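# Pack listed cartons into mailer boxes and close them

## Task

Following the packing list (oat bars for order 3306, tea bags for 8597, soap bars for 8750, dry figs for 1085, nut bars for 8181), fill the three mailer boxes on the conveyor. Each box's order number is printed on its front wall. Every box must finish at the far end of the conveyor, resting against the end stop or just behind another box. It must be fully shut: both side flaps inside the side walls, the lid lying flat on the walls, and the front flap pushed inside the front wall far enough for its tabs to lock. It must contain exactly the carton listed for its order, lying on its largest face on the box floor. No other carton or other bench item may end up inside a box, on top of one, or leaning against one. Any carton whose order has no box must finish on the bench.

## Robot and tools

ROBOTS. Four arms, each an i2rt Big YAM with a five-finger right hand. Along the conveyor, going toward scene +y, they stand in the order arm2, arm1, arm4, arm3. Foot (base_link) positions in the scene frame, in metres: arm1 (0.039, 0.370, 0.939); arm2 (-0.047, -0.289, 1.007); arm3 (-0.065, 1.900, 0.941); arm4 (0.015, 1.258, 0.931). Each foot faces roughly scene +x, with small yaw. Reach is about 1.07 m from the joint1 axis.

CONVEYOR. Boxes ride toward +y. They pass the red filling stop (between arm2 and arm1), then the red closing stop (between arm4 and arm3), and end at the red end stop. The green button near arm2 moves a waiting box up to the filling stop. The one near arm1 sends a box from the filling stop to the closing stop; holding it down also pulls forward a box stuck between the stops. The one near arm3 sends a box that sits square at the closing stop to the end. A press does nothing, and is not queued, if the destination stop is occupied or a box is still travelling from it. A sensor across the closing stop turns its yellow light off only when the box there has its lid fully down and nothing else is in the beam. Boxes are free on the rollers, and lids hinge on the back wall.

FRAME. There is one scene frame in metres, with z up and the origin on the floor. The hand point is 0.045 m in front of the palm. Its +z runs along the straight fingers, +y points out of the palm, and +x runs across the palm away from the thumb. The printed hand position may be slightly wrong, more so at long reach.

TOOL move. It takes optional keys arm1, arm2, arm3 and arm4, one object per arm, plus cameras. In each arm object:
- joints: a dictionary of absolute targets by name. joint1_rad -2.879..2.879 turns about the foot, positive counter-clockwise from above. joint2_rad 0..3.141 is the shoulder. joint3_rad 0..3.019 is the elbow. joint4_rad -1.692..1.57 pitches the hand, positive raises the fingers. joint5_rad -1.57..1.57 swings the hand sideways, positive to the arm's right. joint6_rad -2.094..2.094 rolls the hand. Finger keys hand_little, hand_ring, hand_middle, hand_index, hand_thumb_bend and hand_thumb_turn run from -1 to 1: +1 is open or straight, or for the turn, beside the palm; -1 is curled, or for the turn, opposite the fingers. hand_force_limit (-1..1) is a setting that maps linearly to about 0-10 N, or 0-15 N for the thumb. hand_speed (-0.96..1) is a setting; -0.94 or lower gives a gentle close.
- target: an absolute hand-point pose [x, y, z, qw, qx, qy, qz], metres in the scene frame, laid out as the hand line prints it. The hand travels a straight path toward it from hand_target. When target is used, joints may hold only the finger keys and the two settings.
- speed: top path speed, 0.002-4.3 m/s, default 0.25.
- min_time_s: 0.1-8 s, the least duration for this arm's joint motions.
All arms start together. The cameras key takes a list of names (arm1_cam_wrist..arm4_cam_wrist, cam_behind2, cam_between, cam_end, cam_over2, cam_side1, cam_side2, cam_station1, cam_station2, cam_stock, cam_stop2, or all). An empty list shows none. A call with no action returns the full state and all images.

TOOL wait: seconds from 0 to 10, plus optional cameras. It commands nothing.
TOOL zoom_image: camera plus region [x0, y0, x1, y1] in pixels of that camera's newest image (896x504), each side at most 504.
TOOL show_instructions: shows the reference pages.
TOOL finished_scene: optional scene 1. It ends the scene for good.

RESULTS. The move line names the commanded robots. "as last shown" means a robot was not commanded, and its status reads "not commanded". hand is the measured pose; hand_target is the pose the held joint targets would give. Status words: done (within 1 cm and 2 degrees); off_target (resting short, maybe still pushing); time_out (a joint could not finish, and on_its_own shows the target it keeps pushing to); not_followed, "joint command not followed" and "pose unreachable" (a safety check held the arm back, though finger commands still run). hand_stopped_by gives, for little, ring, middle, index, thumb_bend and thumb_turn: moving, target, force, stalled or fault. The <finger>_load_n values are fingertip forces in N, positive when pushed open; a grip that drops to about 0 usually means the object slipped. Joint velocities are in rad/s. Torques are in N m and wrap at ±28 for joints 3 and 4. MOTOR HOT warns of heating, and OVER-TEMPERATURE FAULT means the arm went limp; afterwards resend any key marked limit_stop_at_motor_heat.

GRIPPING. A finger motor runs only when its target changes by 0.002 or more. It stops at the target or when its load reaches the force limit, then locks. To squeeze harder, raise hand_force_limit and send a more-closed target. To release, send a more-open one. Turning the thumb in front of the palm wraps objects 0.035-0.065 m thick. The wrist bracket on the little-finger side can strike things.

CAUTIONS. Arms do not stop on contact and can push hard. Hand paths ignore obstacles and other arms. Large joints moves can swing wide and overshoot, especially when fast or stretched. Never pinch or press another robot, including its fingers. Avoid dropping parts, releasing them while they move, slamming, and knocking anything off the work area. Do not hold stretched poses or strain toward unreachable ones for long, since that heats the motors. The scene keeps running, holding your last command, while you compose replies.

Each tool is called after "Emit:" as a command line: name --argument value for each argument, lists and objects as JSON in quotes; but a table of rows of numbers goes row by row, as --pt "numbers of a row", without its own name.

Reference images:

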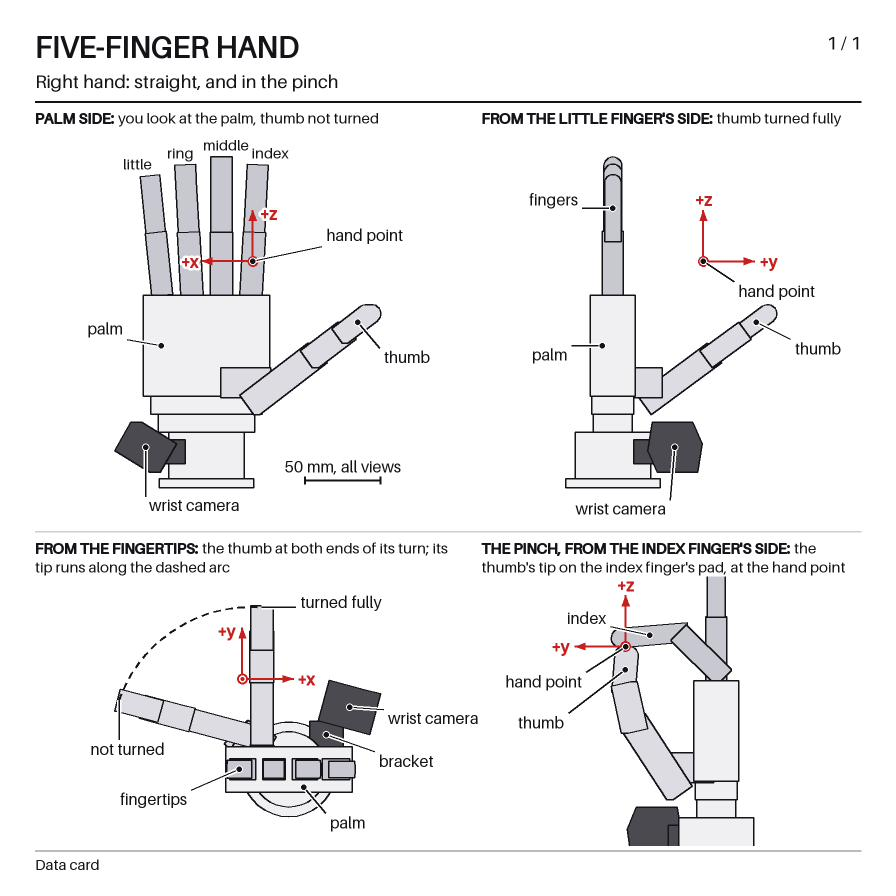

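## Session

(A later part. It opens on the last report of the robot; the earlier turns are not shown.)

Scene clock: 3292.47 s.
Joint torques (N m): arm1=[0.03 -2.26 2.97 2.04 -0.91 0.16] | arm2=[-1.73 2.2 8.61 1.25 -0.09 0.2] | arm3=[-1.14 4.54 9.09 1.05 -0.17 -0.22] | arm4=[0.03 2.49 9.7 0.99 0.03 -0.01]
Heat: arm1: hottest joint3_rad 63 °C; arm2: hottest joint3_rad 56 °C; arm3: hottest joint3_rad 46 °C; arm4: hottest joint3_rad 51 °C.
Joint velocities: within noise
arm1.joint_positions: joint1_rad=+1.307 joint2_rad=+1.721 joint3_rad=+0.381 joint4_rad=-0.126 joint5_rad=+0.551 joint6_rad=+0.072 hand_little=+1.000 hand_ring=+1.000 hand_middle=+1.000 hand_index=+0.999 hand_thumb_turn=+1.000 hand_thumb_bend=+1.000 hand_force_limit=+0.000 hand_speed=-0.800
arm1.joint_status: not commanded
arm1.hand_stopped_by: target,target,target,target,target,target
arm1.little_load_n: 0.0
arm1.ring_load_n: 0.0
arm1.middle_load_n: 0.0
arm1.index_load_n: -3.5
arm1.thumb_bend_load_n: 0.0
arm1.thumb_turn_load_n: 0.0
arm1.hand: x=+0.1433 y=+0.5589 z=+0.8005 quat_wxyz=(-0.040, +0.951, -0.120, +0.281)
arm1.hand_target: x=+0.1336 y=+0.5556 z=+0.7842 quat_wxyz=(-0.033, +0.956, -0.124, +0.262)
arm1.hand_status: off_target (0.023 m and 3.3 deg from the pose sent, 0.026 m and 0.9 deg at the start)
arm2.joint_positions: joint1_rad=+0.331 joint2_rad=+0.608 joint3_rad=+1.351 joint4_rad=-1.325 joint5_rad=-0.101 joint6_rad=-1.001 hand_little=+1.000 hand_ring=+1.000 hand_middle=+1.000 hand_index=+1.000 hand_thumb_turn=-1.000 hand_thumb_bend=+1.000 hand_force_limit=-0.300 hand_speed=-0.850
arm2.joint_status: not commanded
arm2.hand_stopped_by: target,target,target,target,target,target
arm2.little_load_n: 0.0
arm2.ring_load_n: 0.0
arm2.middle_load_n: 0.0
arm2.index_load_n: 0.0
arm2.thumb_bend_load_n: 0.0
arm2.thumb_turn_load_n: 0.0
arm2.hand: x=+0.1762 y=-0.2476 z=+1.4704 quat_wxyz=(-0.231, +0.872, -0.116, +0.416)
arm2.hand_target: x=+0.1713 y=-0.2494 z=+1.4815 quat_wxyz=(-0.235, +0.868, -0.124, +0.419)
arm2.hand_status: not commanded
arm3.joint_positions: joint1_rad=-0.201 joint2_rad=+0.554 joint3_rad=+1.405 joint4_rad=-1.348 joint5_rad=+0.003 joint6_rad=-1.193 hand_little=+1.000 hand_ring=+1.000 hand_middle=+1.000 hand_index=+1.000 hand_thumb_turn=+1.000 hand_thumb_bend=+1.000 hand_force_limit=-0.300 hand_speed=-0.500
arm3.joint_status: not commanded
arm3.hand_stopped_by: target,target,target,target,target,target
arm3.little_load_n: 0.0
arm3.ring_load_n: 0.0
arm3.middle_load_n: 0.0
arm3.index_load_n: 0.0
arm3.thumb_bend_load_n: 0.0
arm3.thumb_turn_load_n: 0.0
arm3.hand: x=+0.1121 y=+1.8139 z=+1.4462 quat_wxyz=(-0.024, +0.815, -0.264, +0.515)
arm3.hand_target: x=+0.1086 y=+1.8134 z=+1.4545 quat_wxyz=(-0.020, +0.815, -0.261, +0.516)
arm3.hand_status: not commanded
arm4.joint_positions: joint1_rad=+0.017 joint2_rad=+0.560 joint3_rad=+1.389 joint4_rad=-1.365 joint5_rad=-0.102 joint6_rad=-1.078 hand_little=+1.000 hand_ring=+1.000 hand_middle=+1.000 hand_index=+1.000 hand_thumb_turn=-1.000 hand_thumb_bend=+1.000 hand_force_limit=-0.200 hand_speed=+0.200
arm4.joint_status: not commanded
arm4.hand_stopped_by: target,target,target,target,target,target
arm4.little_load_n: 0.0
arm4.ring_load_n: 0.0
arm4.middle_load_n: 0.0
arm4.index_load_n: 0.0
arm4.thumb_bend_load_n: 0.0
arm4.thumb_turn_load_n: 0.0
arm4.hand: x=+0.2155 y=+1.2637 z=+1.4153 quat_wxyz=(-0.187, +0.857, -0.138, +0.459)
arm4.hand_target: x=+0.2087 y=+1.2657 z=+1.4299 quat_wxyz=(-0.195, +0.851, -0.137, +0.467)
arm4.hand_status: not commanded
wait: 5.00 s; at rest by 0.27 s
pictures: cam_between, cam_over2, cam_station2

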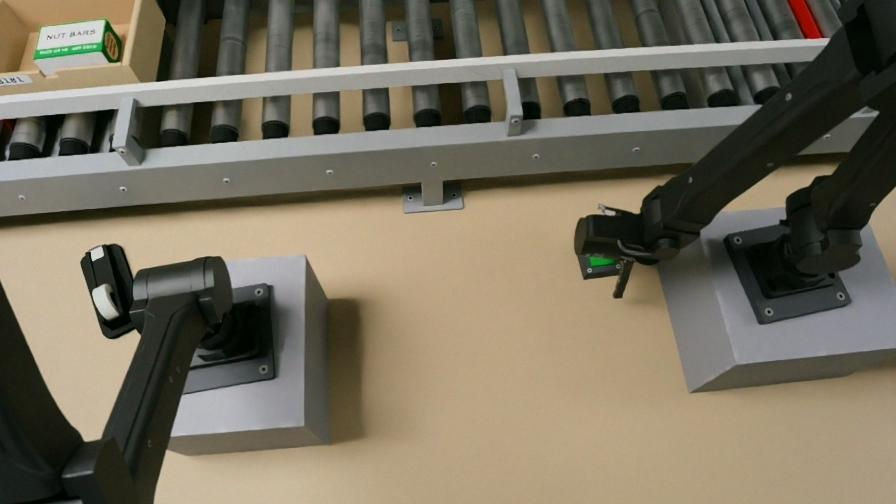

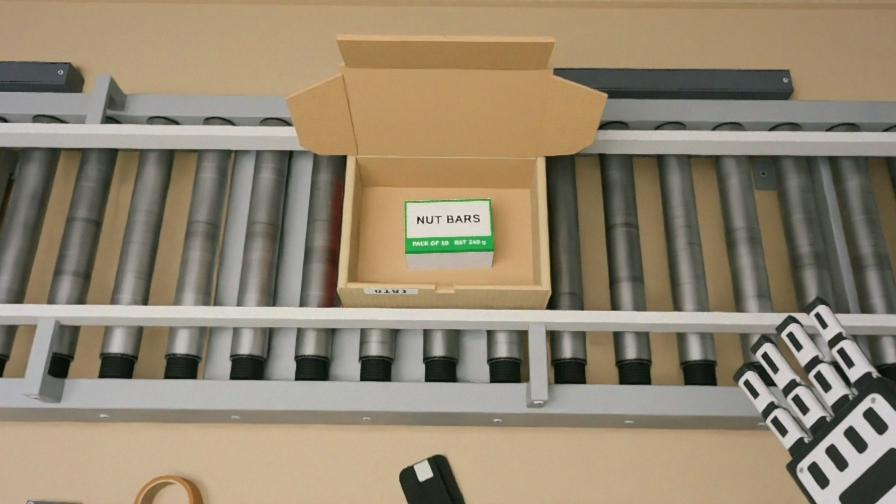

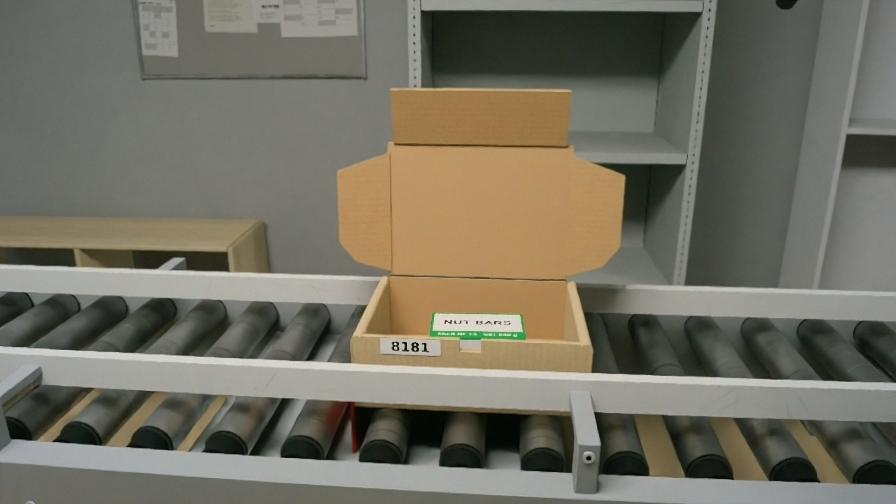

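Emit:
move --arm1 '{"target": [0.138, 0.54, 0.95, -0.0318, 0.9572, -0.131, 0.2562], "speed": 0.2}' --arm4 '{"target": [0.38, 1.2, 1.25, 0, 0.7071, 0, 0.7071], "speed": 0.3}' --arm3 '{"target": [0.4, 1.86, 1.3, -0.0739, 0.7032, 0.0739, 0.7032], "speed": 0.3, "joints": {"hand_thumb_turn": -1, "hand_little": 0.4, "hand_ring": 0.4, "hand_middle": 0.4, "hand_index": 0.4, "hand_force_limit": 0.4}}'

Emit:
move --cameras '["cam_over2", "cam_station2"]' --arm1 '{"joints": {"joint1_rad": 0.316, "joint2_rad": 0.574, "joint3_rad": 1.427, "joint4_rad": -1.379, "joint5_rad": 0.002, "joint6_rad": -0.982}, "min_time_s": 3}' --arm4 '{"target": [0.58, 1.24, 1.17, 0, 0.7071, 0, 0.7071], "speed": 0.25}' --arm3 '{"target": [0.63, 1.84, 1.22, -0.0739, 0.7032, 0.0739, 0.7032], "speed": 0.25}'

Scene clock: 3306.17 s.
Joint torques (N m): arm1=[-1.38 -4.07 12.07 0.05 0.27 -0.2] | arm2=[-1.67 2.14 8.61 1.26 -0.09 0.2] | arm3=[-1.49 -1.26 9.4 2.93 -0.23 -0.25] | arm4=[-1.85 0.85 9.76 3 -0.21 -0.3]
Heat: arm1: hottest joint3_rad 61 °C; arm2: hottest joint3_rad 56 °C; arm3: hottest joint3_rad 47 °C; arm4: hottest joint3_rad 50 °C.
move: arm1 off_target; arm3 off_target; arm4 off_target
Joint velocities: within noise
arm1.joint_positions: joint1_rad=+1.270 joint2_rad=+1.110 joint3_rad=+0.420 joint4_rad=-0.824 joint5_rad=+0.487 joint6_rad=+0.075 hand_little=+1.000 hand_ring=+1.000 hand_middle=+1.000 hand_index=+1.000 hand_thumb_turn=+1.000 hand_thumb_bend=+1.000 hand_force_limit=+0.000 hand_speed=-0.800
arm1.joint_status: not commanded
arm1.hand_stopped_by: target,target,target,target,target,target
arm1.little_load_n: 0.0
arm1.ring_load_n: 0.0
arm1.middle_load_n: 0.0
arm1.index_load_n: 0.0
arm1.thumb_bend_load_n: 0.0
arm1.thumb_turn_load_n: 0.0
arm1.hand: x=+0.1294 y=+0.5214 z=+0.9316 quat_wxyz=(-0.013, +0.959, -0.133, +0.250)
arm1.hand_target: x=+0.1354 y=+0.5425 z=+0.9468 quat_wxyz=(-0.034, +0.958, -0.137, +0.249)
arm1.hand_status: off_target (0.028 m and 2.3 deg from the pose sent, 0.151 m and 3.3 deg at the start)
arm2: as last shown
arm2.thumb_turn_load_n: 0.5
arm3.joint_positions: joint1_rad=-0.035 joint2_rad=+0.835 joint3_rad=+0.655 joint4_rad=+0.139 joint5_rad=-0.306 joint6_rad=-1.546 hand_little=+0.400 hand_ring=+0.400 hand_middle=+0.400 hand_index=+0.400 hand_thumb_turn=-1.000 hand_thumb_bend=+1.000 hand_force_limit=+0.400 hand_speed=-0.500
arm3.joint_status: all done
arm3.hand_stopped_by: target,target,target,target,target,target
arm3.little_load_n: 0.0
arm3.ring_load_n: 0.0
arm3.middle_load_n: 0.0
arm3.index_load_n: 0.0
arm3.thumb_bend_load_n: 0.0
arm3.thumb_turn_load_n: 0.0
arm3.hand: x=+0.4000 y=+1.8652 z=+1.2896 quat_wxyz=(-0.082, +0.716, +0.070, +0.689)
arm3.hand_target: x=+0.4027 y=+1.8606 z=+1.2935 quat_wxyz=(-0.074, +0.710, +0.074, +0.697)
arm3.hand_status: off_target (0.012 m and 2.4 deg from the pose sent, 0.326 m and 46.8 deg at the start)
arm4.joint_positions: joint1_rad=-0.068 joint2_rad=+0.467 joint3_rad=+0.430 joint4_rad=+0.009 joint5_rad=+0.014 joint6_rad=-1.551 hand_little=+1.000 hand_ring=+1.000 hand_middle=+1.000 hand_index=+1.000 hand_thumb_turn=-1.000 hand_thumb_bend=+1.000 hand_force_limit=-0.200 hand_speed=+0.200
arm4.joint_status: not commanded
arm4.hand_stopped_by: target,target,target,target,target,target
arm4.little_load_n: 0.0
arm4.ring_load_n: 0.0
arm4.middle_load_n: 0.0
arm4.index_load_n: 0.0
arm4.thumb_bend_load_n: 0.0
arm4.thumb_turn_load_n: 0.0
arm4.hand: x=+0.3789 y=+1.2069 z=+1.2396 quat_wxyz=(-0.010, +0.716, +0.000, +0.698)
arm4.hand_target: x=+0.3813 y=+1.2022 z=+1.2490 quat_wxyz=(-0.002, +0.707, +0.001, +0.707)
arm4.hand_status: off_target (0.013 m and 1.9 deg from the pose sent, 0.242 m and 42.9 deg at the start)
pictures: none

Scene clock: 3309.90 s.
Joint torques (N m): arm1=[-1.73 3.25 12.15 1.2 -0.02 -0.25] | arm2=[-1.73 2.14 8.59 1.28 -0.09 0.2] | arm3=[-0.79 -9.88 12.29 2.92 0.03 -0.2] | arm4=[-0.32 -8.23 10.52 2.88 0.05 -0.3]
Heat: arm1: hottest joint3_rad 62 °C; arm2: hottest joint3_rad 56 °C; arm3: hottest joint3_rad 47 °C; arm4: hottest joint3_rad 50 °C.
move: arm1 done; arm3 off_target; arm4 off_target
Joint velocities: within noise
arm1.joint_positions: joint1_rad=+0.333 joint2_rad=+0.557 joint3_rad=+1.383 joint4_rad=-1.366 joint5_rad=+0.005 joint6_rad=-0.964 hand_little=+1.000 hand_ring=+1.000 hand_middle=+1.000 hand_index=+1.000 hand_thumb_turn=+1.000 hand_thumb_bend=+1.000 hand_force_limit=+0.000 hand_speed=-0.800
arm1.joint_status: all done
arm1.hand_stopped_by: target,target,target,target,target,target
arm1.little_load_n: 0.0
arm1.ring_load_n: 0.0
arm1.middle_load_n: -0.5
arm1.index_load_n: 0.0
arm1.thumb_bend_load_n: 0.0
arm1.thumb_turn_load_n: 0.0
arm1.hand: x=+0.2215 y=+0.4247 z=+1.4218 quat_wxyz=(-0.246, +0.864, -0.069, +0.434)
arm1.hand_target: x=+0.2180 y=+0.4190 z=+1.4387 quat_wxyz=(-0.244, +0.858, -0.067, +0.447)
arm1.hand_status: not commanded
arm2: as last shown
arm2.thumb_turn_load_n: 0.0
arm3.joint_positions: joint1_rad=-0.035 joint2_rad=+1.581 joint3_rad=+0.974 joint4_rad=+0.528 joint5_rad=-0.302 joint6_rad=-1.546 hand_little=+0.400 hand_ring=+0.400 hand_middle=+0.400 hand_index=+0.400 hand_thumb_turn=-1.000 hand_thumb_bend=+1.000 hand_force_limit=+0.400 hand_speed=-0.500
arm3.joint_status: not commanded
arm3.hand_stopped_by: target,target,target,target,target,target
arm3.little_load_n: 0.0
arm3.ring_load_n: 0.0
arm3.middle_load_n: 0.0
arm3.index_load_n: 0.0
arm3.thumb_bend_load_n: 0.0
arm3.thumb_turn_load_n: 0.5
arm3.hand: x=+0.6115 y=+1.8435 z=+1.1836 quat_wxyz=(-0.083, +0.729, +0.066, +0.676)
arm3.hand_target: x=+0.6264 y=+1.8418 z=+1.2184 quat_wxyz=(-0.074, +0.703, +0.073, +0.703)
arm3.hand_status: off_target (0.041 m and 4.5 deg from the pose sent, 0.242 m and 2.4 deg at the start)
arm4.joint_positions: joint1_rad=-0.003 joint2_rad=+1.344 joint3_rad=+0.605 joint4_rad=+0.658 joint5_rad=+0.101 joint6_rad=-1.552 hand_little=+1.000 hand_ring=+1.000 hand_middle=+1.000 hand_index=+1.000 hand_thumb_turn=-1.000 hand_thumb_bend=+1.000 hand_force_limit=-0.200 hand_speed=+0.200
arm4.joint_status: not commanded
arm4.hand_stopped_by: target,target,target,target,target,target
arm4.little_load_n: 0.0
arm4.ring_load_n: 0.0
arm4.middle_load_n: 0.0
arm4.index_load_n: 0.0
arm4.thumb_bend_load_n: 0.0
arm4.thumb_turn_load_n: 0.5
arm4.hand: x=+0.5631 y=+1.2300 z=+1.1358 quat_wxyz=(+0.001, +0.735, -0.006, +0.678)
arm4.hand_target: x=+0.5786 y=+1.2356 z=+1.1647 quat_wxyz=(+0.001, +0.712, -0.001, +0.702)
arm4.hand_status: off_target (0.039 m and 4.6 deg from the pose sent, 0.215 m and 1.9 deg at the start)

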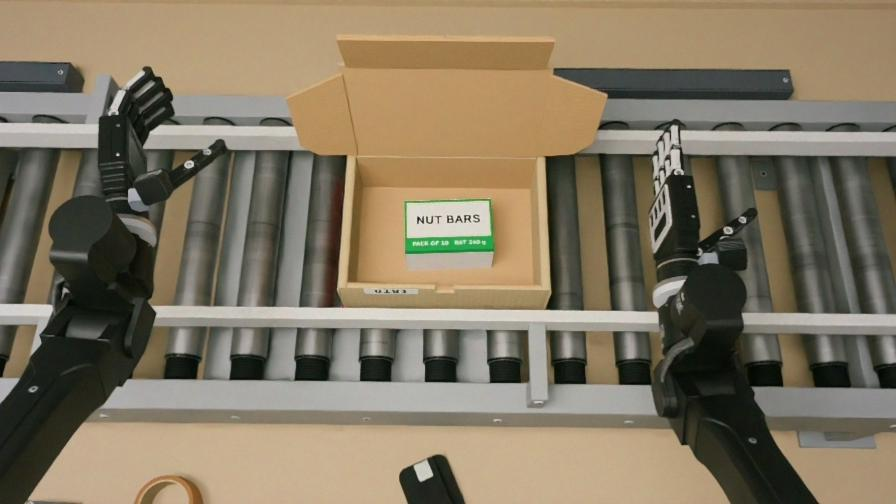

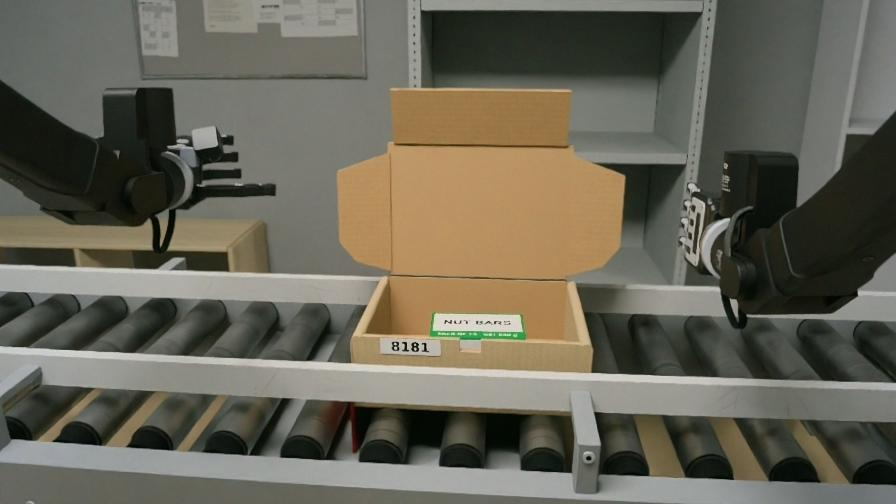

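Emit:
move --arm4 '{"target": [0.57, 1.33, 1.175, 0, 0.7071, 0, 0.7071], "speed": 0.12}' --arm3 '{"target": [0.63, 1.775, 1.22, -0.0739, 0.7032, 0.0739, 0.7032], "speed": 0.12}'

Emit:
move --cameras '["cam_over2", "cam_station2"]' --arm4 '{"target": [0.565, 1.4, 1.17, 0, 0.7071, 0, 0.7071], "speed": 0.08}' --arm3 '{"target": [0.668, 1.775, 1.2, -0.0739, 0.7032, 0.0739, 0.7032], "speed": 0.12}'

Scene clock: 3316.17 s.
Joint torques (N m): arm1=[-1.73 3.14 12.12 1.18 -0.02 -0.24] | arm2=[-1.67 2.2 8.59 1.26 -0.09 0.2] | arm3=[-1.2 -9.93 12.38 2.67 -0.25 -0.18] | arm4=[-0.26 -8.59 10.66 2.51 0.09 -0.29]
Heat: arm1: hottest joint3_rad 62 °C; arm2: hottest joint3_rad 56 °C; arm3: hottest joint3_rad 49 °C; arm4: hottest joint3_rad 50 °C.
move: arm3 off_target; arm4 off_target
Joint velocities: within noise
arm1, arm2: as last shown
arm1.joint_positions: joint1_rad=+0.333 joint2_rad=+0.555 joint3_rad=+1.383 joint4_rad=-1.366 joint5_rad=+0.005 joint6_rad=-0.964 hand_little=+1.000 hand_ring=+1.000 hand_middle=+1.000 hand_index=+1.000 hand_thumb_turn=+1.000 hand_thumb_bend=+1.000 hand_force_limit=+0.000 hand_speed=-0.800
arm1.middle_load_n: 0.0
arm1.hand: x=+0.2210 y=+0.4245 z=+1.4221 quat_wxyz=(-0.246, +0.864, -0.069, +0.435)
arm1.hand_target: x=+0.2175 y=+0.4188 z=+1.4390 quat_wxyz=(-0.244, +0.857, -0.067, +0.448)
arm3.joint_positions: joint1_rad=-0.159 joint2_rad=+1.605 joint3_rad=+1.009 joint4_rad=+0.528 joint5_rad=-0.426 joint6_rad=-1.546 hand_little=+0.400 hand_ring=+0.400 hand_middle=+0.400 hand_index=+0.400 hand_thumb_turn=-1.000 hand_thumb_bend=+1.000 hand_force_limit=+0.400 hand_speed=-0.500
arm3.joint_status: not commanded
arm3.hand_stopped_by: target,target,target,target,target,target
arm3.little_load_n: 0.0
arm3.ring_load_n: 0.0
arm3.middle_load_n: -0.5
arm3.index_load_n: 0.0
arm3.thumb_bend_load_n: 0.0
arm3.thumb_turn_load_n: 0.5
arm3.hand: x=+0.6142 y=+1.7823 z=+1.1891 quat_wxyz=(-0.085, +0.725, +0.064, +0.681)
arm3.hand_target: x=+0.6286 y=+1.7762 z=+1.2193 quat_wxyz=(-0.075, +0.703, +0.073, +0.703)
arm3.hand_status: off_target (0.035 m and 3.9 deg from the pose sent, 0.080 m and 4.5 deg at the start)
arm4.joint_positions: joint1_rad=+0.256 joint2_rad=+1.361 joint3_rad=+0.642 joint4_rad=+0.658 joint5_rad=+0.343 joint6_rad=-1.558 hand_little=+1.000 hand_ring=+1.000 hand_middle=+1.000 hand_index=+1.000 hand_thumb_turn=-1.000 hand_thumb_bend=+1.000 hand_force_limit=-0.200 hand_speed=+0.200
arm4.joint_status: not commanded
arm4.hand_stopped_by: target,target,target,target,target,target
arm4.little_load_n: 0.0
arm4.ring_load_n: 0.0
arm4.middle_load_n: 0.0
arm4.index_load_n: 0.0
arm4.thumb_bend_load_n: 0.0
arm4.thumb_turn_load_n: 0.5
arm4.hand: x=+0.5559 y=+1.3273 z=+1.1483 quat_wxyz=(+0.002, +0.727, +0.007, +0.687)
arm4.hand_target: x=+0.5687 y=+1.3372 z=+1.1746 quat_wxyz=(-0.003, +0.707, +0.007, +0.707)
arm4.hand_status: off_target (0.030 m and 3.3 deg from the pose sent, 0.108 m and 4.6 deg at the start)
pictures: none

Scene clock: 3317.63 s.
Joint torques (N m): arm1=[-1.67 3.14 12.12 1.18 -0.03 -0.24] | arm2=[-1.67 2.14 8.61 1.26 -0.08 0.2] | arm3=[0.03 -11.22 12.15 2.89 0.04 -0.21] | arm4=[-0.21 -9.47 10.44 2.74 0.11 -0.26]
Heat: arm1: hottest joint3_rad 62 °C; arm2: hottest joint3_rad 56 °C; arm3: hottest joint3_rad 49 °C; arm4: hottest joint3_rad 50 °C.
move: arm3 off_target; arm4 off_target
Joint velocities: within noise
arm1, arm2: as last shown
arm2.thumb_turn_load_n: 0.5
arm3.joint_positions: joint1_rad=-0.159 joint2_rad=+1.717 joint3_rad=+1.097 joint4_rad=+0.547 joint5_rad=-0.426 joint6_rad=-1.546 hand_little=+0.400 hand_ring=+0.400 hand_middle=+0.400 hand_index=+0.400 hand_thumb_turn=-1.000 hand_thumb_bend=+1.000 hand_force_limit=+0.400 hand_speed=-0.500
arm3.joint_status: not commanded
arm3.hand_stopped_by: target,target,target,target,target,target
arm3.little_load_n: 0.0
arm3.ring_load_n: 0.0
arm3.middle_load_n: 0.0
arm3.index_load_n: 0.0
arm3.thumb_bend_load_n: 0.0
arm3.thumb_turn_load_n: 0.0
arm3.hand: x=+0.6494 y=+1.7743 z=+1.1687 quat_wxyz=(-0.085, +0.727, +0.063, +0.679)
arm3.hand_target: x=+0.6659 y=+1.7775 z=+1.1994 quat_wxyz=(-0.077, +0.703, +0.077, +0.703)
arm3.hand_status: off_target (0.036 m and 4.3 deg from the pose sent, 0.055 m and 3.9 deg at the start)
arm4.joint_positions: joint1_rad=+0.399 joint2_rad=+1.430 joint3_rad=+0.699 joint4_rad=+0.666 joint5_rad=+0.512 joint6_rad=-1.558 hand_little=+1.000 hand_ring=+1.000 hand_middle=+1.000 hand_index=+1.000 hand_thumb_turn=-1.000 hand_thumb_bend=+1.000 hand_force_limit=-0.200 hand_speed=+0.200
arm4.joint_status: not commanded
arm4.hand_stopped_by: target,target,target,target,target,target
arm4.little_load_n: 0.0
arm4.ring_load_n: 0.0
arm4.middle_load_n: 0.0
arm4.index_load_n: 0.0
arm4.thumb_bend_load_n: 0.0
arm4.thumb_turn_load_n: 0.5
arm4.hand: x=+0.5533 y=+1.3812 z=+1.1449 quat_wxyz=(+0.015, +0.727, +0.002, +0.687)
arm4.hand_target: x=+0.5648 y=+1.3932 z=+1.1702 quat_wxyz=(+0.005, +0.707, -0.003, +0.707)
arm4.hand_status: off_target (0.033 m and 3.7 deg from the pose sent, 0.076 m and 3.3 deg at the start)

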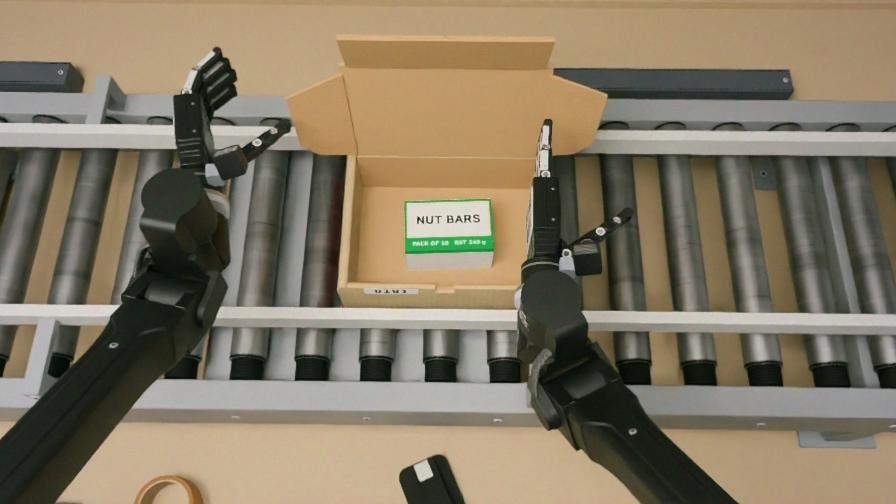

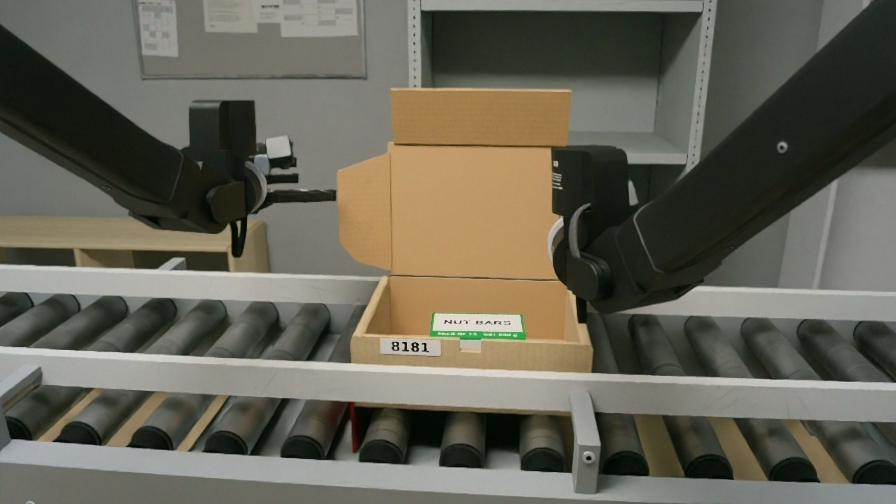

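Emit:
move --cameras '["cam_side2", "arm4_cam_wrist", "arm3_cam_wrist", "cam_behind2", "cam_stop2"]'

Scene clock: 3324.53 s.
Joint torques (N m): arm1=[-1.73 3.08 12.11 1.2 -0.02 -0.24] | arm2=[-1.67 2.14 8.61 1.26 -0.09 0.2] | arm3=[0.03 -11.28 12.22 2.89 0.03 -0.21] | arm4=[-0.26 -9.47 10.47 2.71 0.11 -0.27]
Heat: arm1: hottest joint3_rad 63 °C; arm2: hottest joint3_rad 56 °C; arm3: hottest joint3_rad 50 °C; arm4: hottest joint3_rad 50 °C.
Joint velocities: within noise
arm1.joint_positions: joint1_rad=+0.333 joint2_rad=+0.555 joint3_rad=+1.383 joint4_rad=-1.366 joint5_rad=+0.005 joint6_rad=-0.964 hand_little=+1.000 hand_ring=+1.000 hand_middle=+1.000 hand_index=+1.000 hand_thumb_turn=+1.000 hand_thumb_bend=+1.000 hand_force_limit=+0.000 hand_speed=-0.800
arm1.joint_status: not commanded
arm1.hand_stopped_by: target,target,target,target,target,target
arm1.little_load_n: 0.0
arm1.ring_load_n: 0.0
arm1.middle_load_n: 0.0
arm1.index_load_n: 0.0
arm1.thumb_bend_load_n: 0.0
arm1.thumb_turn_load_n: 0.0
arm1.hand: x=+0.2210 y=+0.4245 z=+1.4221 quat_wxyz=(-0.246, +0.864, -0.069, +0.435) (m; scene frame)
arm1.hand_target: x=+0.2175 y=+0.4188 z=+1.4390 quat_wxyz=(-0.244, +0.857, -0.067, +0.448) (m; scene frame)
arm1.hand_status: not commanded
arm2.joint_positions: joint1_rad=+0.331 joint2_rad=+0.608 joint3_rad=+1.351 joint4_rad=-1.325 joint5_rad=-0.101 joint6_rad=-1.001 hand_little=+1.000 hand_ring=+1.000 hand_middle=+1.000 hand_index=+1.000 hand_thumb_turn=-1.000 hand_thumb_bend=+1.000 hand_force_limit=-0.300 hand_speed=-0.850
arm2.joint_status: not commanded
arm2.hand_stopped_by: target,target,target,target,target,target
arm2.little_load_n: 0.0
arm2.ring_load_n: 0.0
arm2.middle_load_n: 0.0
arm2.index_load_n: 0.0
arm2.thumb_bend_load_n: 0.0
arm2.thumb_turn_load_n: 0.0
arm2.hand: x=+0.1762 y=-0.2476 z=+1.4704 quat_wxyz=(-0.231, +0.872, -0.116, +0.416) (m; scene frame)
arm2.hand_target: x=+0.1713 y=-0.2494 z=+1.4815 quat_wxyz=(-0.235, +0.868, -0.124, +0.419) (m; scene frame)
arm2.hand_status: not commanded
arm3.joint_positions: joint1_rad=-0.159 joint2_rad=+1.717 joint3_rad=+1.097 joint4_rad=+0.547 joint5_rad=-0.426 joint6_rad=-1.546 hand_little=+0.400 hand_ring=+0.400 hand_middle=+0.400 hand_index=+0.400 hand_thumb_turn=-1.000 hand_thumb_bend=+1.000 hand_force_limit=+0.400 hand_speed=-0.500
arm3.joint_status: not commanded
arm3.hand_stopped_by: target,target,target,target,target,target
arm3.little_load_n: 0.0
arm3.ring_load_n: 0.0
arm3.middle_load_n: 0.0
arm3.index_load_n: 0.0
arm3.thumb_bend_load_n: 0.0
arm3.thumb_turn_load_n: 0.0
arm3.hand: x=+0.6494 y=+1.7743 z=+1.1687 quat_wxyz=(-0.085, +0.727, +0.063, +0.679) (m; scene frame)
arm3.hand_target: x=+0.6659 y=+1.7775 z=+1.1994 quat_wxyz=(-0.077, +0.703, +0.077, +0.703) (m; scene frame)
arm3.hand_status: off_target (0.036 m and 4.3 deg from the pose sent, 0.055 m and 3.9 deg at the start)
arm4.joint_positions: joint1_rad=+0.399 joint2_rad=+1.430 joint3_rad=+0.699 joint4_rad=+0.666 joint5_rad=+0.512 joint6_rad=-1.558 hand_little=+1.000 hand_ring=+1.000 hand_middle=+1.000 hand_index=+1.000 hand_thumb_turn=-1.000 hand_thumb_bend=+1.000 hand_force_limit=-0.200 hand_speed=+0.200
arm4.joint_status: not commanded
arm4.hand_stopped_by: target,target,target,target,target,target
arm4.little_load_n: 0.0
arm4.ring_load_n: 0.0
arm4.middle_load_n: 0.0
arm4.index_load_n: 0.0
arm4.thumb_bend_load_n: 0.0
arm4.thumb_turn_load_n: 0.5
arm4.hand: x=+0.5533 y=+1.3812 z=+1.1449 quat_wxyz=(+0.015, +0.727, +0.002, +0.687) (m; scene frame)
arm4.hand_target: x=+0.5648 y=+1.3932 z=+1.1702 quat_wxyz=(+0.005, +0.707, -0.003, +0.707) (m; scene frame)
arm4.hand_status: off_target (0.033 m and 3.7 deg from the pose sent, 0.076 m and 3.3 deg at the start)
pictures: arm3_cam_wrist, arm4_cam_wrist, cam_behind2, cam_side2, cam_stop2

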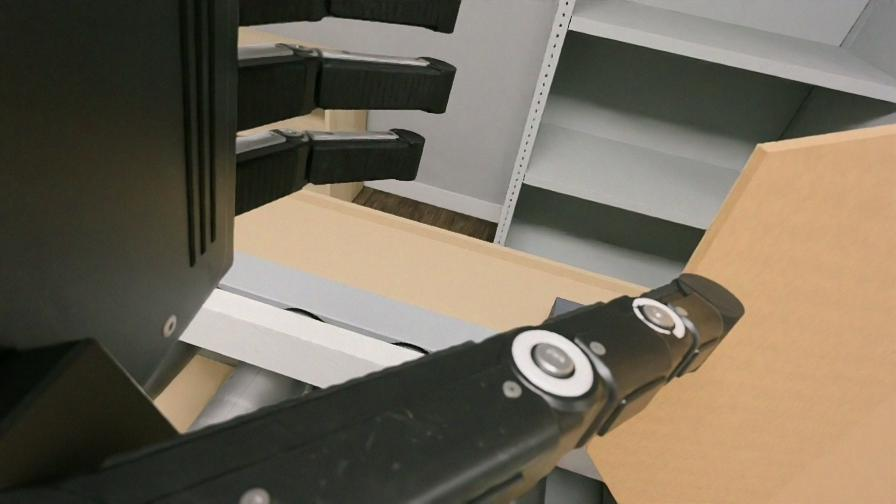

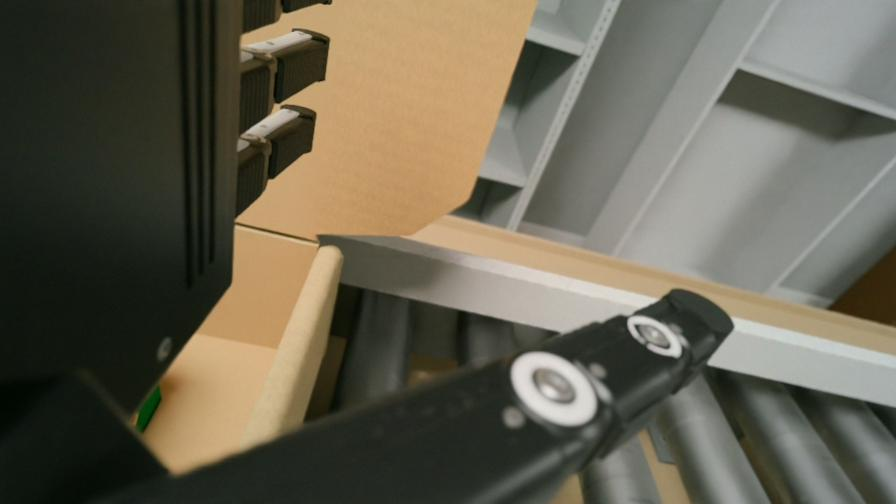

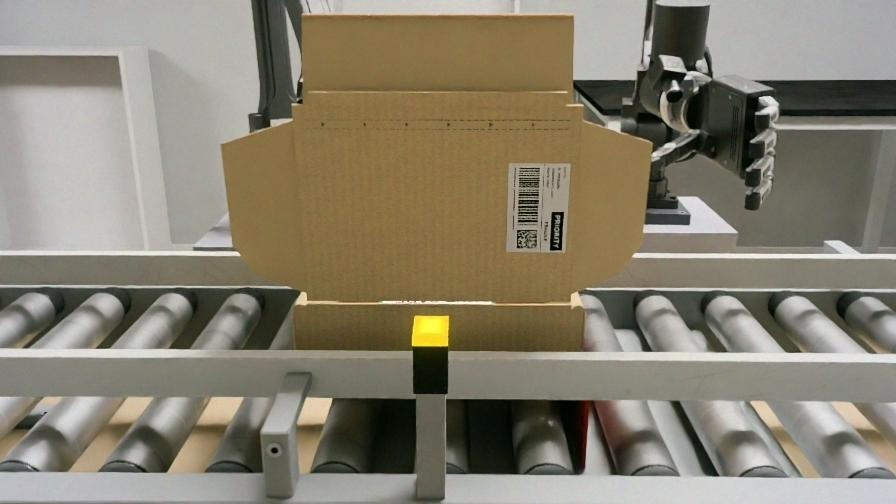

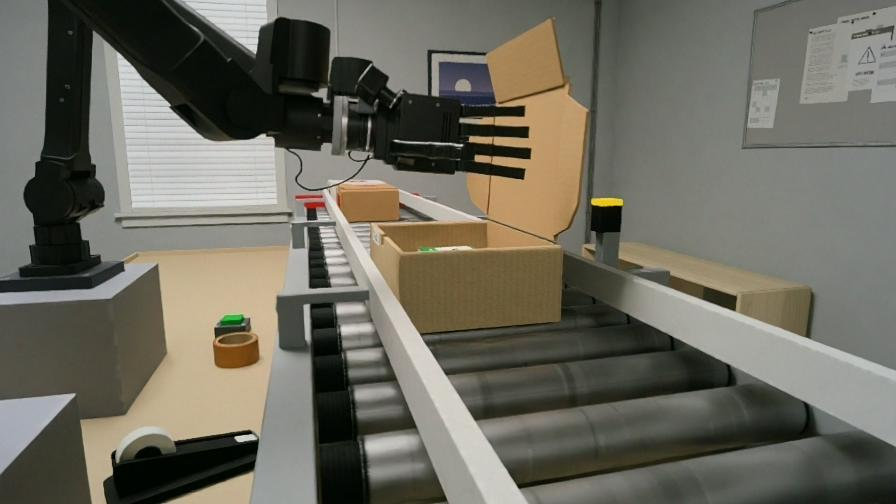

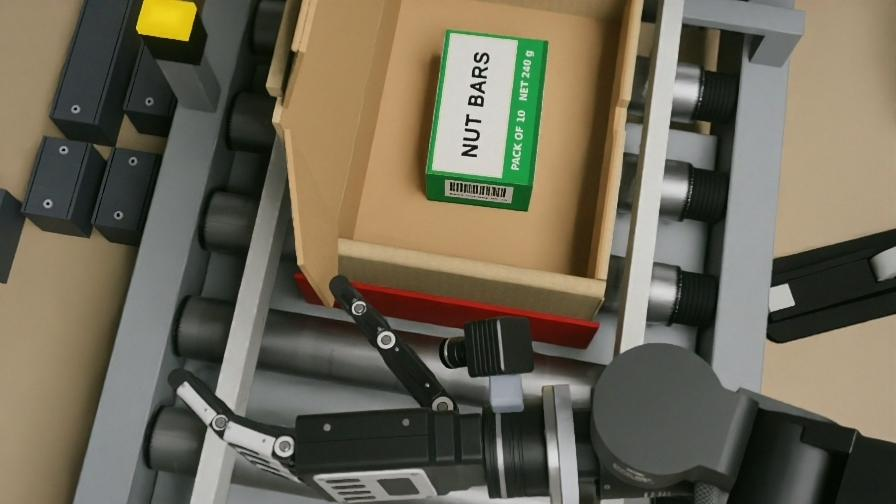

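Emit:
move --arm4 '{"target": [0.56, 1.235, 1.18, -0.153, 0.6903, 0.153, 0.6903], "speed": 0.2}'

Emit:
move --cameras '["cam_over2", "cam_side2", "arm4_cam_wrist"]' --arm4 '{"target": [0.67, 1.235, 1.185, -0.153, 0.6903, 0.153, 0.6903], "speed": 0.15}'

Scene clock: 3348.60 s.
Joint torques (N m): arm1=[-1.67 3.14 12.12 1.21 -0.02 -0.24] | arm2=[-1.73 2.2 8.61 1.28 -0.09 0.2] | arm3=[0.03 -11.28 12.19 2.88 0.04 -0.21] | arm4=[-1.61 -7.88 9.09 1.26 -0.23 -0.05]
Heat: arm1: hottest joint3_rad 63 °C; arm2: hottest joint3_rad 56 °C; arm3: hottest joint3_rad 52 °C; arm4: hottest joint3_rad 50 °C.
move: arm4 off_target
Joint velocities: within noise
arm1, arm2, arm3: as last shown
arm2.middle_load_n: -0.5
arm3.thumb_turn_load_n: 0.5
arm4.joint_positions: joint1_rad=-0.237 joint2_rad=+1.257 joint3_rad=+0.581 joint4_rad=+0.666 joint5_rad=-0.568 joint6_rad=-1.560 hand_little=+1.000 hand_ring=+1.000 hand_middle=+1.000 hand_index=+1.000 hand_thumb_turn=-1.000 hand_thumb_bend=+1.000 hand_force_limit=-0.200 hand_speed=+0.200
arm4.joint_status: not commanded
arm4.hand_stopped_by: target,target,target,target,target,target
arm4.little_load_n: 0.0
arm4.ring_load_n: 0.0
arm4.middle_load_n: 0.0
arm4.index_load_n: 0.0
arm4.thumb_bend_load_n: 0.0
arm4.thumb_turn_load_n: 0.0
arm4.hand: x=+0.5542 y=+1.2367 z=+1.1696 quat_wxyz=(-0.153, +0.695, +0.146, +0.687)
arm4.hand_target: x=+0.5592 y=+1.2321 z=+1.1800 quat_wxyz=(-0.153, +0.691, +0.143, +0.691)
arm4.hand_status: off_target (0.012 m and 1.0 deg from the pose sent, 0.150 m and 26.3 deg at the start)
pictures: none

Scene clock: 3350.03 s.
Joint torques (N m): arm1=[-1.73 3.14 12.12 1.2 -0.03 -0.24] | arm2=[-1.67 2.08 8.59 1.24 -0.09 0.2] | arm3=[0.03 -11.22 12.23 2.89 0.04 -0.21] | arm4=[-0.09 -11.4 10.59 1.07 0.02 -0.21]
Heat: arm1: hottest joint3_rad 63 °C; arm2: hottest joint3_rad 56 °C; arm3: hottest joint3_rad 52 °C; arm4: hottest joint3_rad 50 °C.
move: arm4 off_target
Joint velocities: within noise
arm1, arm2, arm3: as last shown
arm2.middle_load_n: 0.0
arm2.thumb_turn_load_n: 0.5
arm4.joint_positions: joint1_rad=-0.223 joint2_rad=+1.525 joint3_rad=+0.844 joint4_rad=+0.655 joint5_rad=-0.554 joint6_rad=-1.560 hand_little=+1.000 hand_ring=+1.000 hand_middle=+1.000 hand_index=+1.000 hand_thumb_turn=-1.000 hand_thumb_bend=+1.000 hand_force_limit=-0.200 hand_speed=+0.200
arm4.joint_status: not commanded
arm4.hand_stopped_by: target,target,target,target,target,target
arm4.little_load_n: 0.0
arm4.ring_load_n: 0.0
arm4.middle_load_n: 0.0
arm4.index_load_n: 0.0
arm4.thumb_bend_load_n: 0.0
arm4.thumb_turn_load_n: 0.0
arm4.hand: x=+0.6554 y=+1.2285 z=+1.1644 quat_wxyz=(-0.155, +0.700, +0.145, +0.682)
arm4.hand_target: x=+0.6688 y=+1.2345 z=+1.1837 quat_wxyz=(-0.153, +0.690, +0.153, +0.690)
arm4.hand_status: off_target (0.026 m and 1.8 deg from the pose sent, 0.117 m and 1.0 deg at the start)
pictures: arm4_cam_wrist, cam_over2, cam_side2

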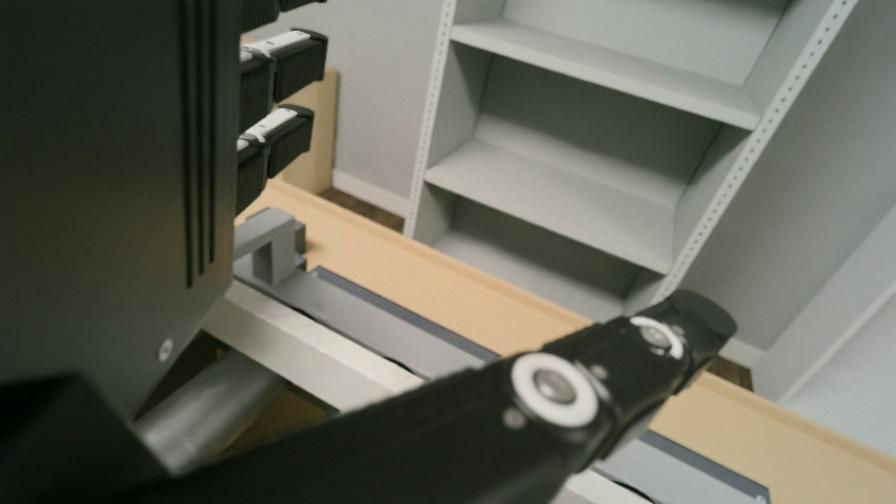

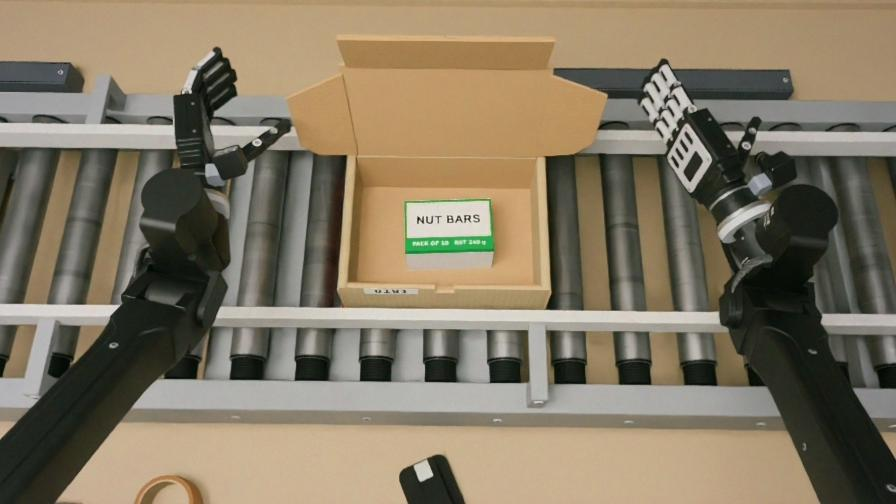

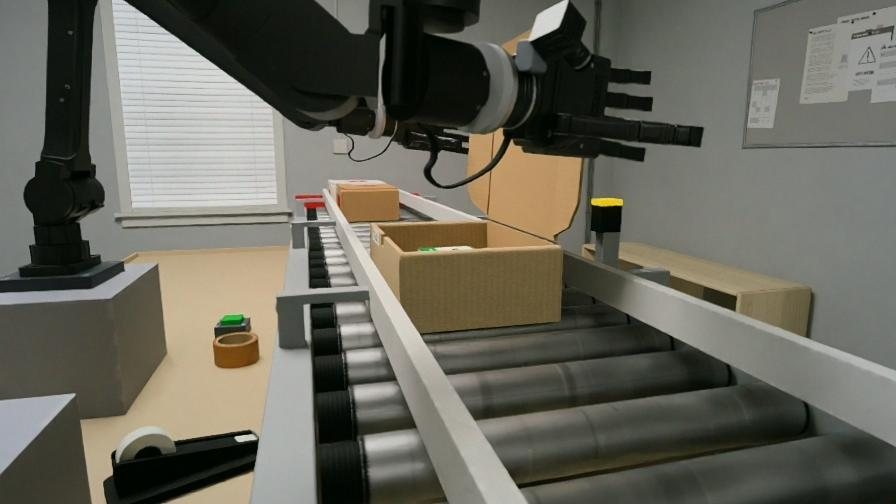

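Emit:
move --cameras '["cam_over2", "cam_side2", "arm4_cam_wrist"]' --arm4 '{"target": [0.65, 1.295, 1.185, -0.153, 0.6903, 0.153, 0.6903], "speed": 0.1}'

Scene clock: 3358.17 s.
Joint torques (N m): arm1=[-1.73 3.14 12.14 1.2 -0.02 -0.24] | arm2=[-1.73 2.14 8.58 1.25 -0.08 0.2] | arm3=[0.03 -11.22 12.22 2.89 0.04 -0.21] | arm4=[-0.21 -13.39 7.88 1.17 0.03 -0.25]
Heat: arm1: hottest joint3_rad 63 °C; arm2: hottest joint3_rad 56 °C; arm3: hottest joint3_rad 53 °C; arm4: hottest joint3_rad 50 °C.
move: arm4 off_target
Joint velocities: within noise
arm1, arm2, arm3: as last shown
arm2.ring_load_n: -0.5
arm2.thumb_turn_load_n: 0.0
arm3.thumb_bend_load_n: 0.5
arm3.thumb_turn_load_n: 0.0
arm4.joint_positions: joint1_rad=-0.085 joint2_rad=+1.499 joint3_rad=+0.832 joint4_rad=+0.654 joint5_rad=-0.419 joint6_rad=-1.560 hand_little=+1.000 hand_ring=+1.000 hand_middle=+1.000 hand_index=+1.000 hand_thumb_turn=-1.000 hand_thumb_bend=+1.000 hand_force_limit=-0.200 hand_speed=+0.200
arm4.joint_status: not commanded
arm4.hand_stopped_by: target,target,target,target,target,target
arm4.little_load_n: 0.0
arm4.ring_load_n: 0.0
arm4.middle_load_n: 0.0
arm4.index_load_n: 0.0
arm4.thumb_bend_load_n: 0.0
arm4.thumb_turn_load_n: 0.0
arm4.hand: x=+0.6527 y=+1.2900 z=+1.1727 quat_wxyz=(-0.154, +0.696, +0.148, +0.685)
arm4.hand_target: x=+0.6507 y=+1.2960 z=+1.1844 quat_wxyz=(-0.153, +0.691, +0.154, +0.690)
arm4.hand_status: off_target (0.014 m and 1.1 deg from the pose sent, 0.070 m and 1.8 deg at the start)
pictures: arm4_cam_wrist, cam_over2, cam_side2

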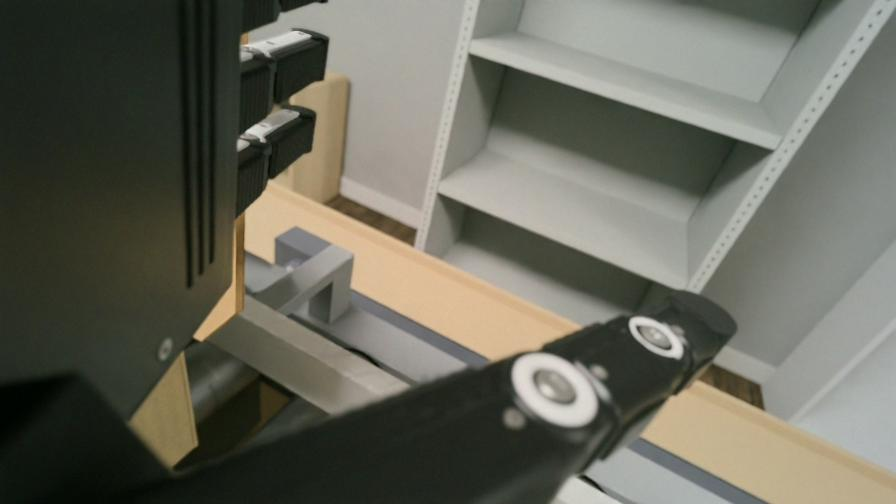

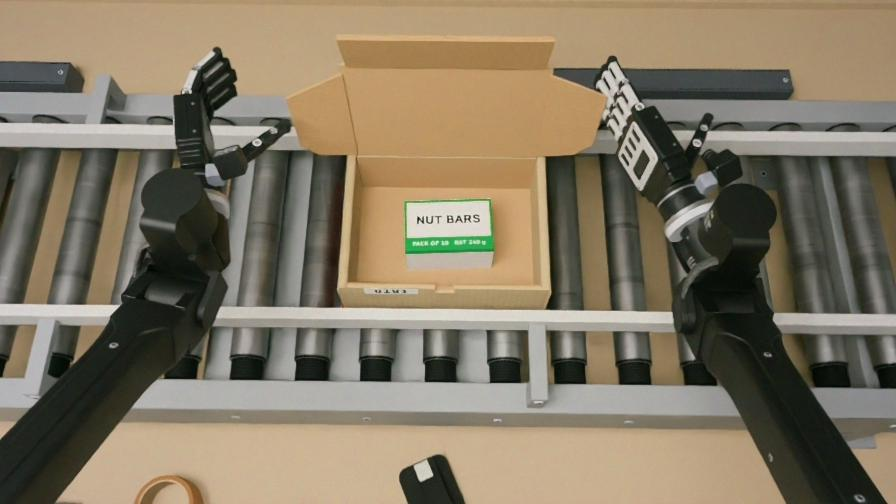

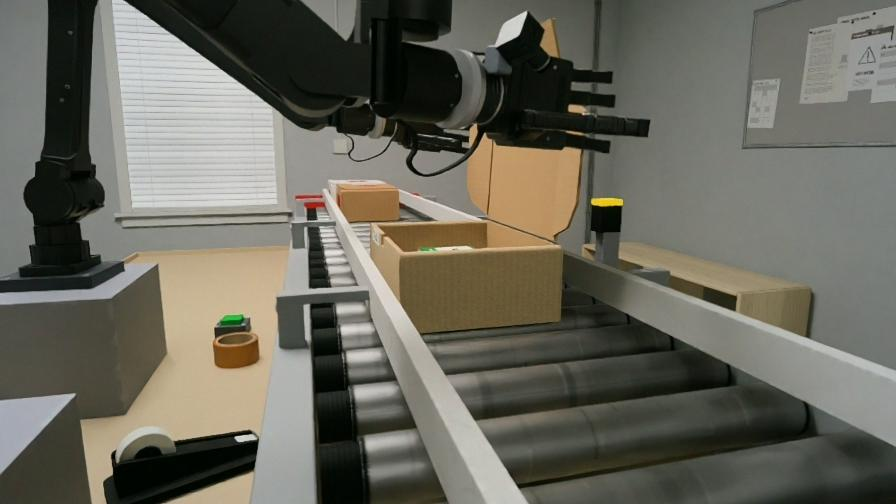

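Emit:
move --cameras '["cam_over2", "cam_side2"]' --arm4 '{"target": [0.635, 1.335, 1.185, -0.153, 0.6903, 0.153, 0.6903], "speed": 0.08}'

Scene clock: 3363.67 s.
Joint torques (N m): arm1=[-1.73 3.14 12.12 1.2 -0.02 -0.24] | arm2=[-1.61 2.14 8.61 1.28 -0.09 0.2] | arm3=[0.03 -11.28 12.21 2.89 0.04 -0.21] | arm4=[1.73 -12.45 7.87 1.36 -0.38 -0.17]
Heat: arm1: hottest joint3_rad 64 °C; arm2: hottest joint3_rad 56 °C; arm3: hottest joint3_rad 53 °C; arm4: hottest joint3_rad 50 °C.
move: arm4 off_target
Joint velocities: within noise
arm1, arm2, arm3: as last shown
arm3.thumb_bend_load_n: 0.0
arm4.joint_positions: joint1_rad=-0.023 joint2_rad=+1.462 joint3_rad=+0.798 joint4_rad=+0.655 joint5_rad=-0.315 joint6_rad=-1.577 hand_little=+1.000 hand_ring=+1.000 hand_middle=+1.000 hand_index=+1.000 hand_thumb_turn=-1.000 hand_thumb_bend=+1.000 hand_force_limit=-0.200 hand_speed=+0.200
arm4.joint_status: not commanded
arm4.hand_stopped_by: target,target,target,target,target,target
arm4.little_load_n: 0.0
arm4.ring_load_n: 0.0
arm4.middle_load_n: 0.0
arm4.index_load_n: -1.0
arm4.thumb_bend_load_n: 0.0
arm4.thumb_turn_load_n: 0.0
arm4.hand: x=+0.6396 y=+1.3067 z=+1.1770 quat_wxyz=(-0.133, +0.697, +0.139, +0.691)
arm4.hand_target: x=+0.6356 y=+1.3327 z=+1.1855 quat_wxyz=(-0.148, +0.689, +0.157, +0.691)
arm4.hand_status: off_target (0.030 m and 2.9 deg from the pose sent, 0.050 m and 1.1 deg at the start)

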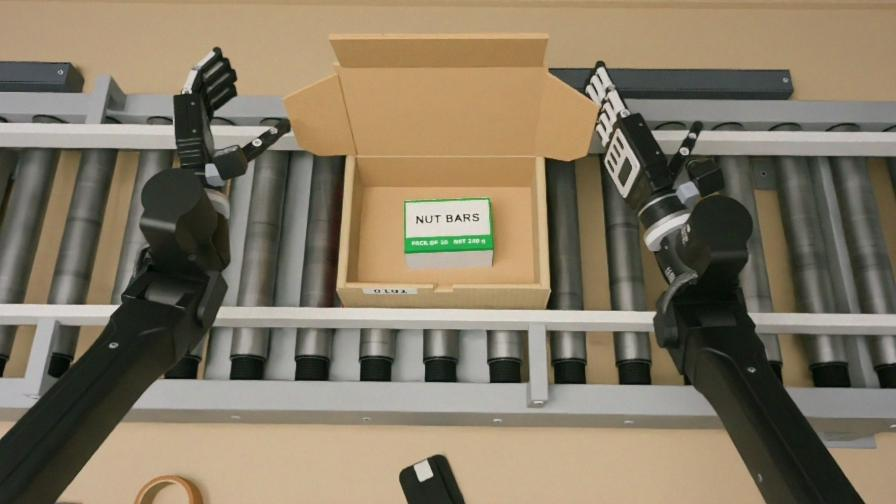

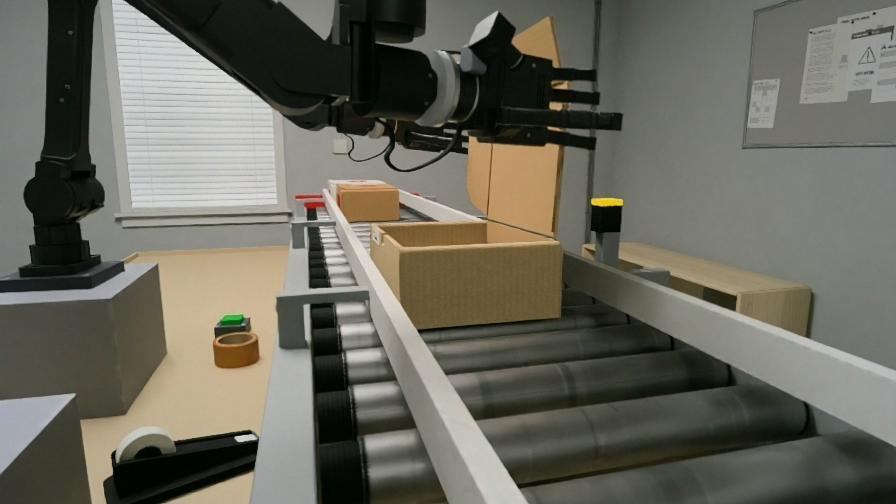

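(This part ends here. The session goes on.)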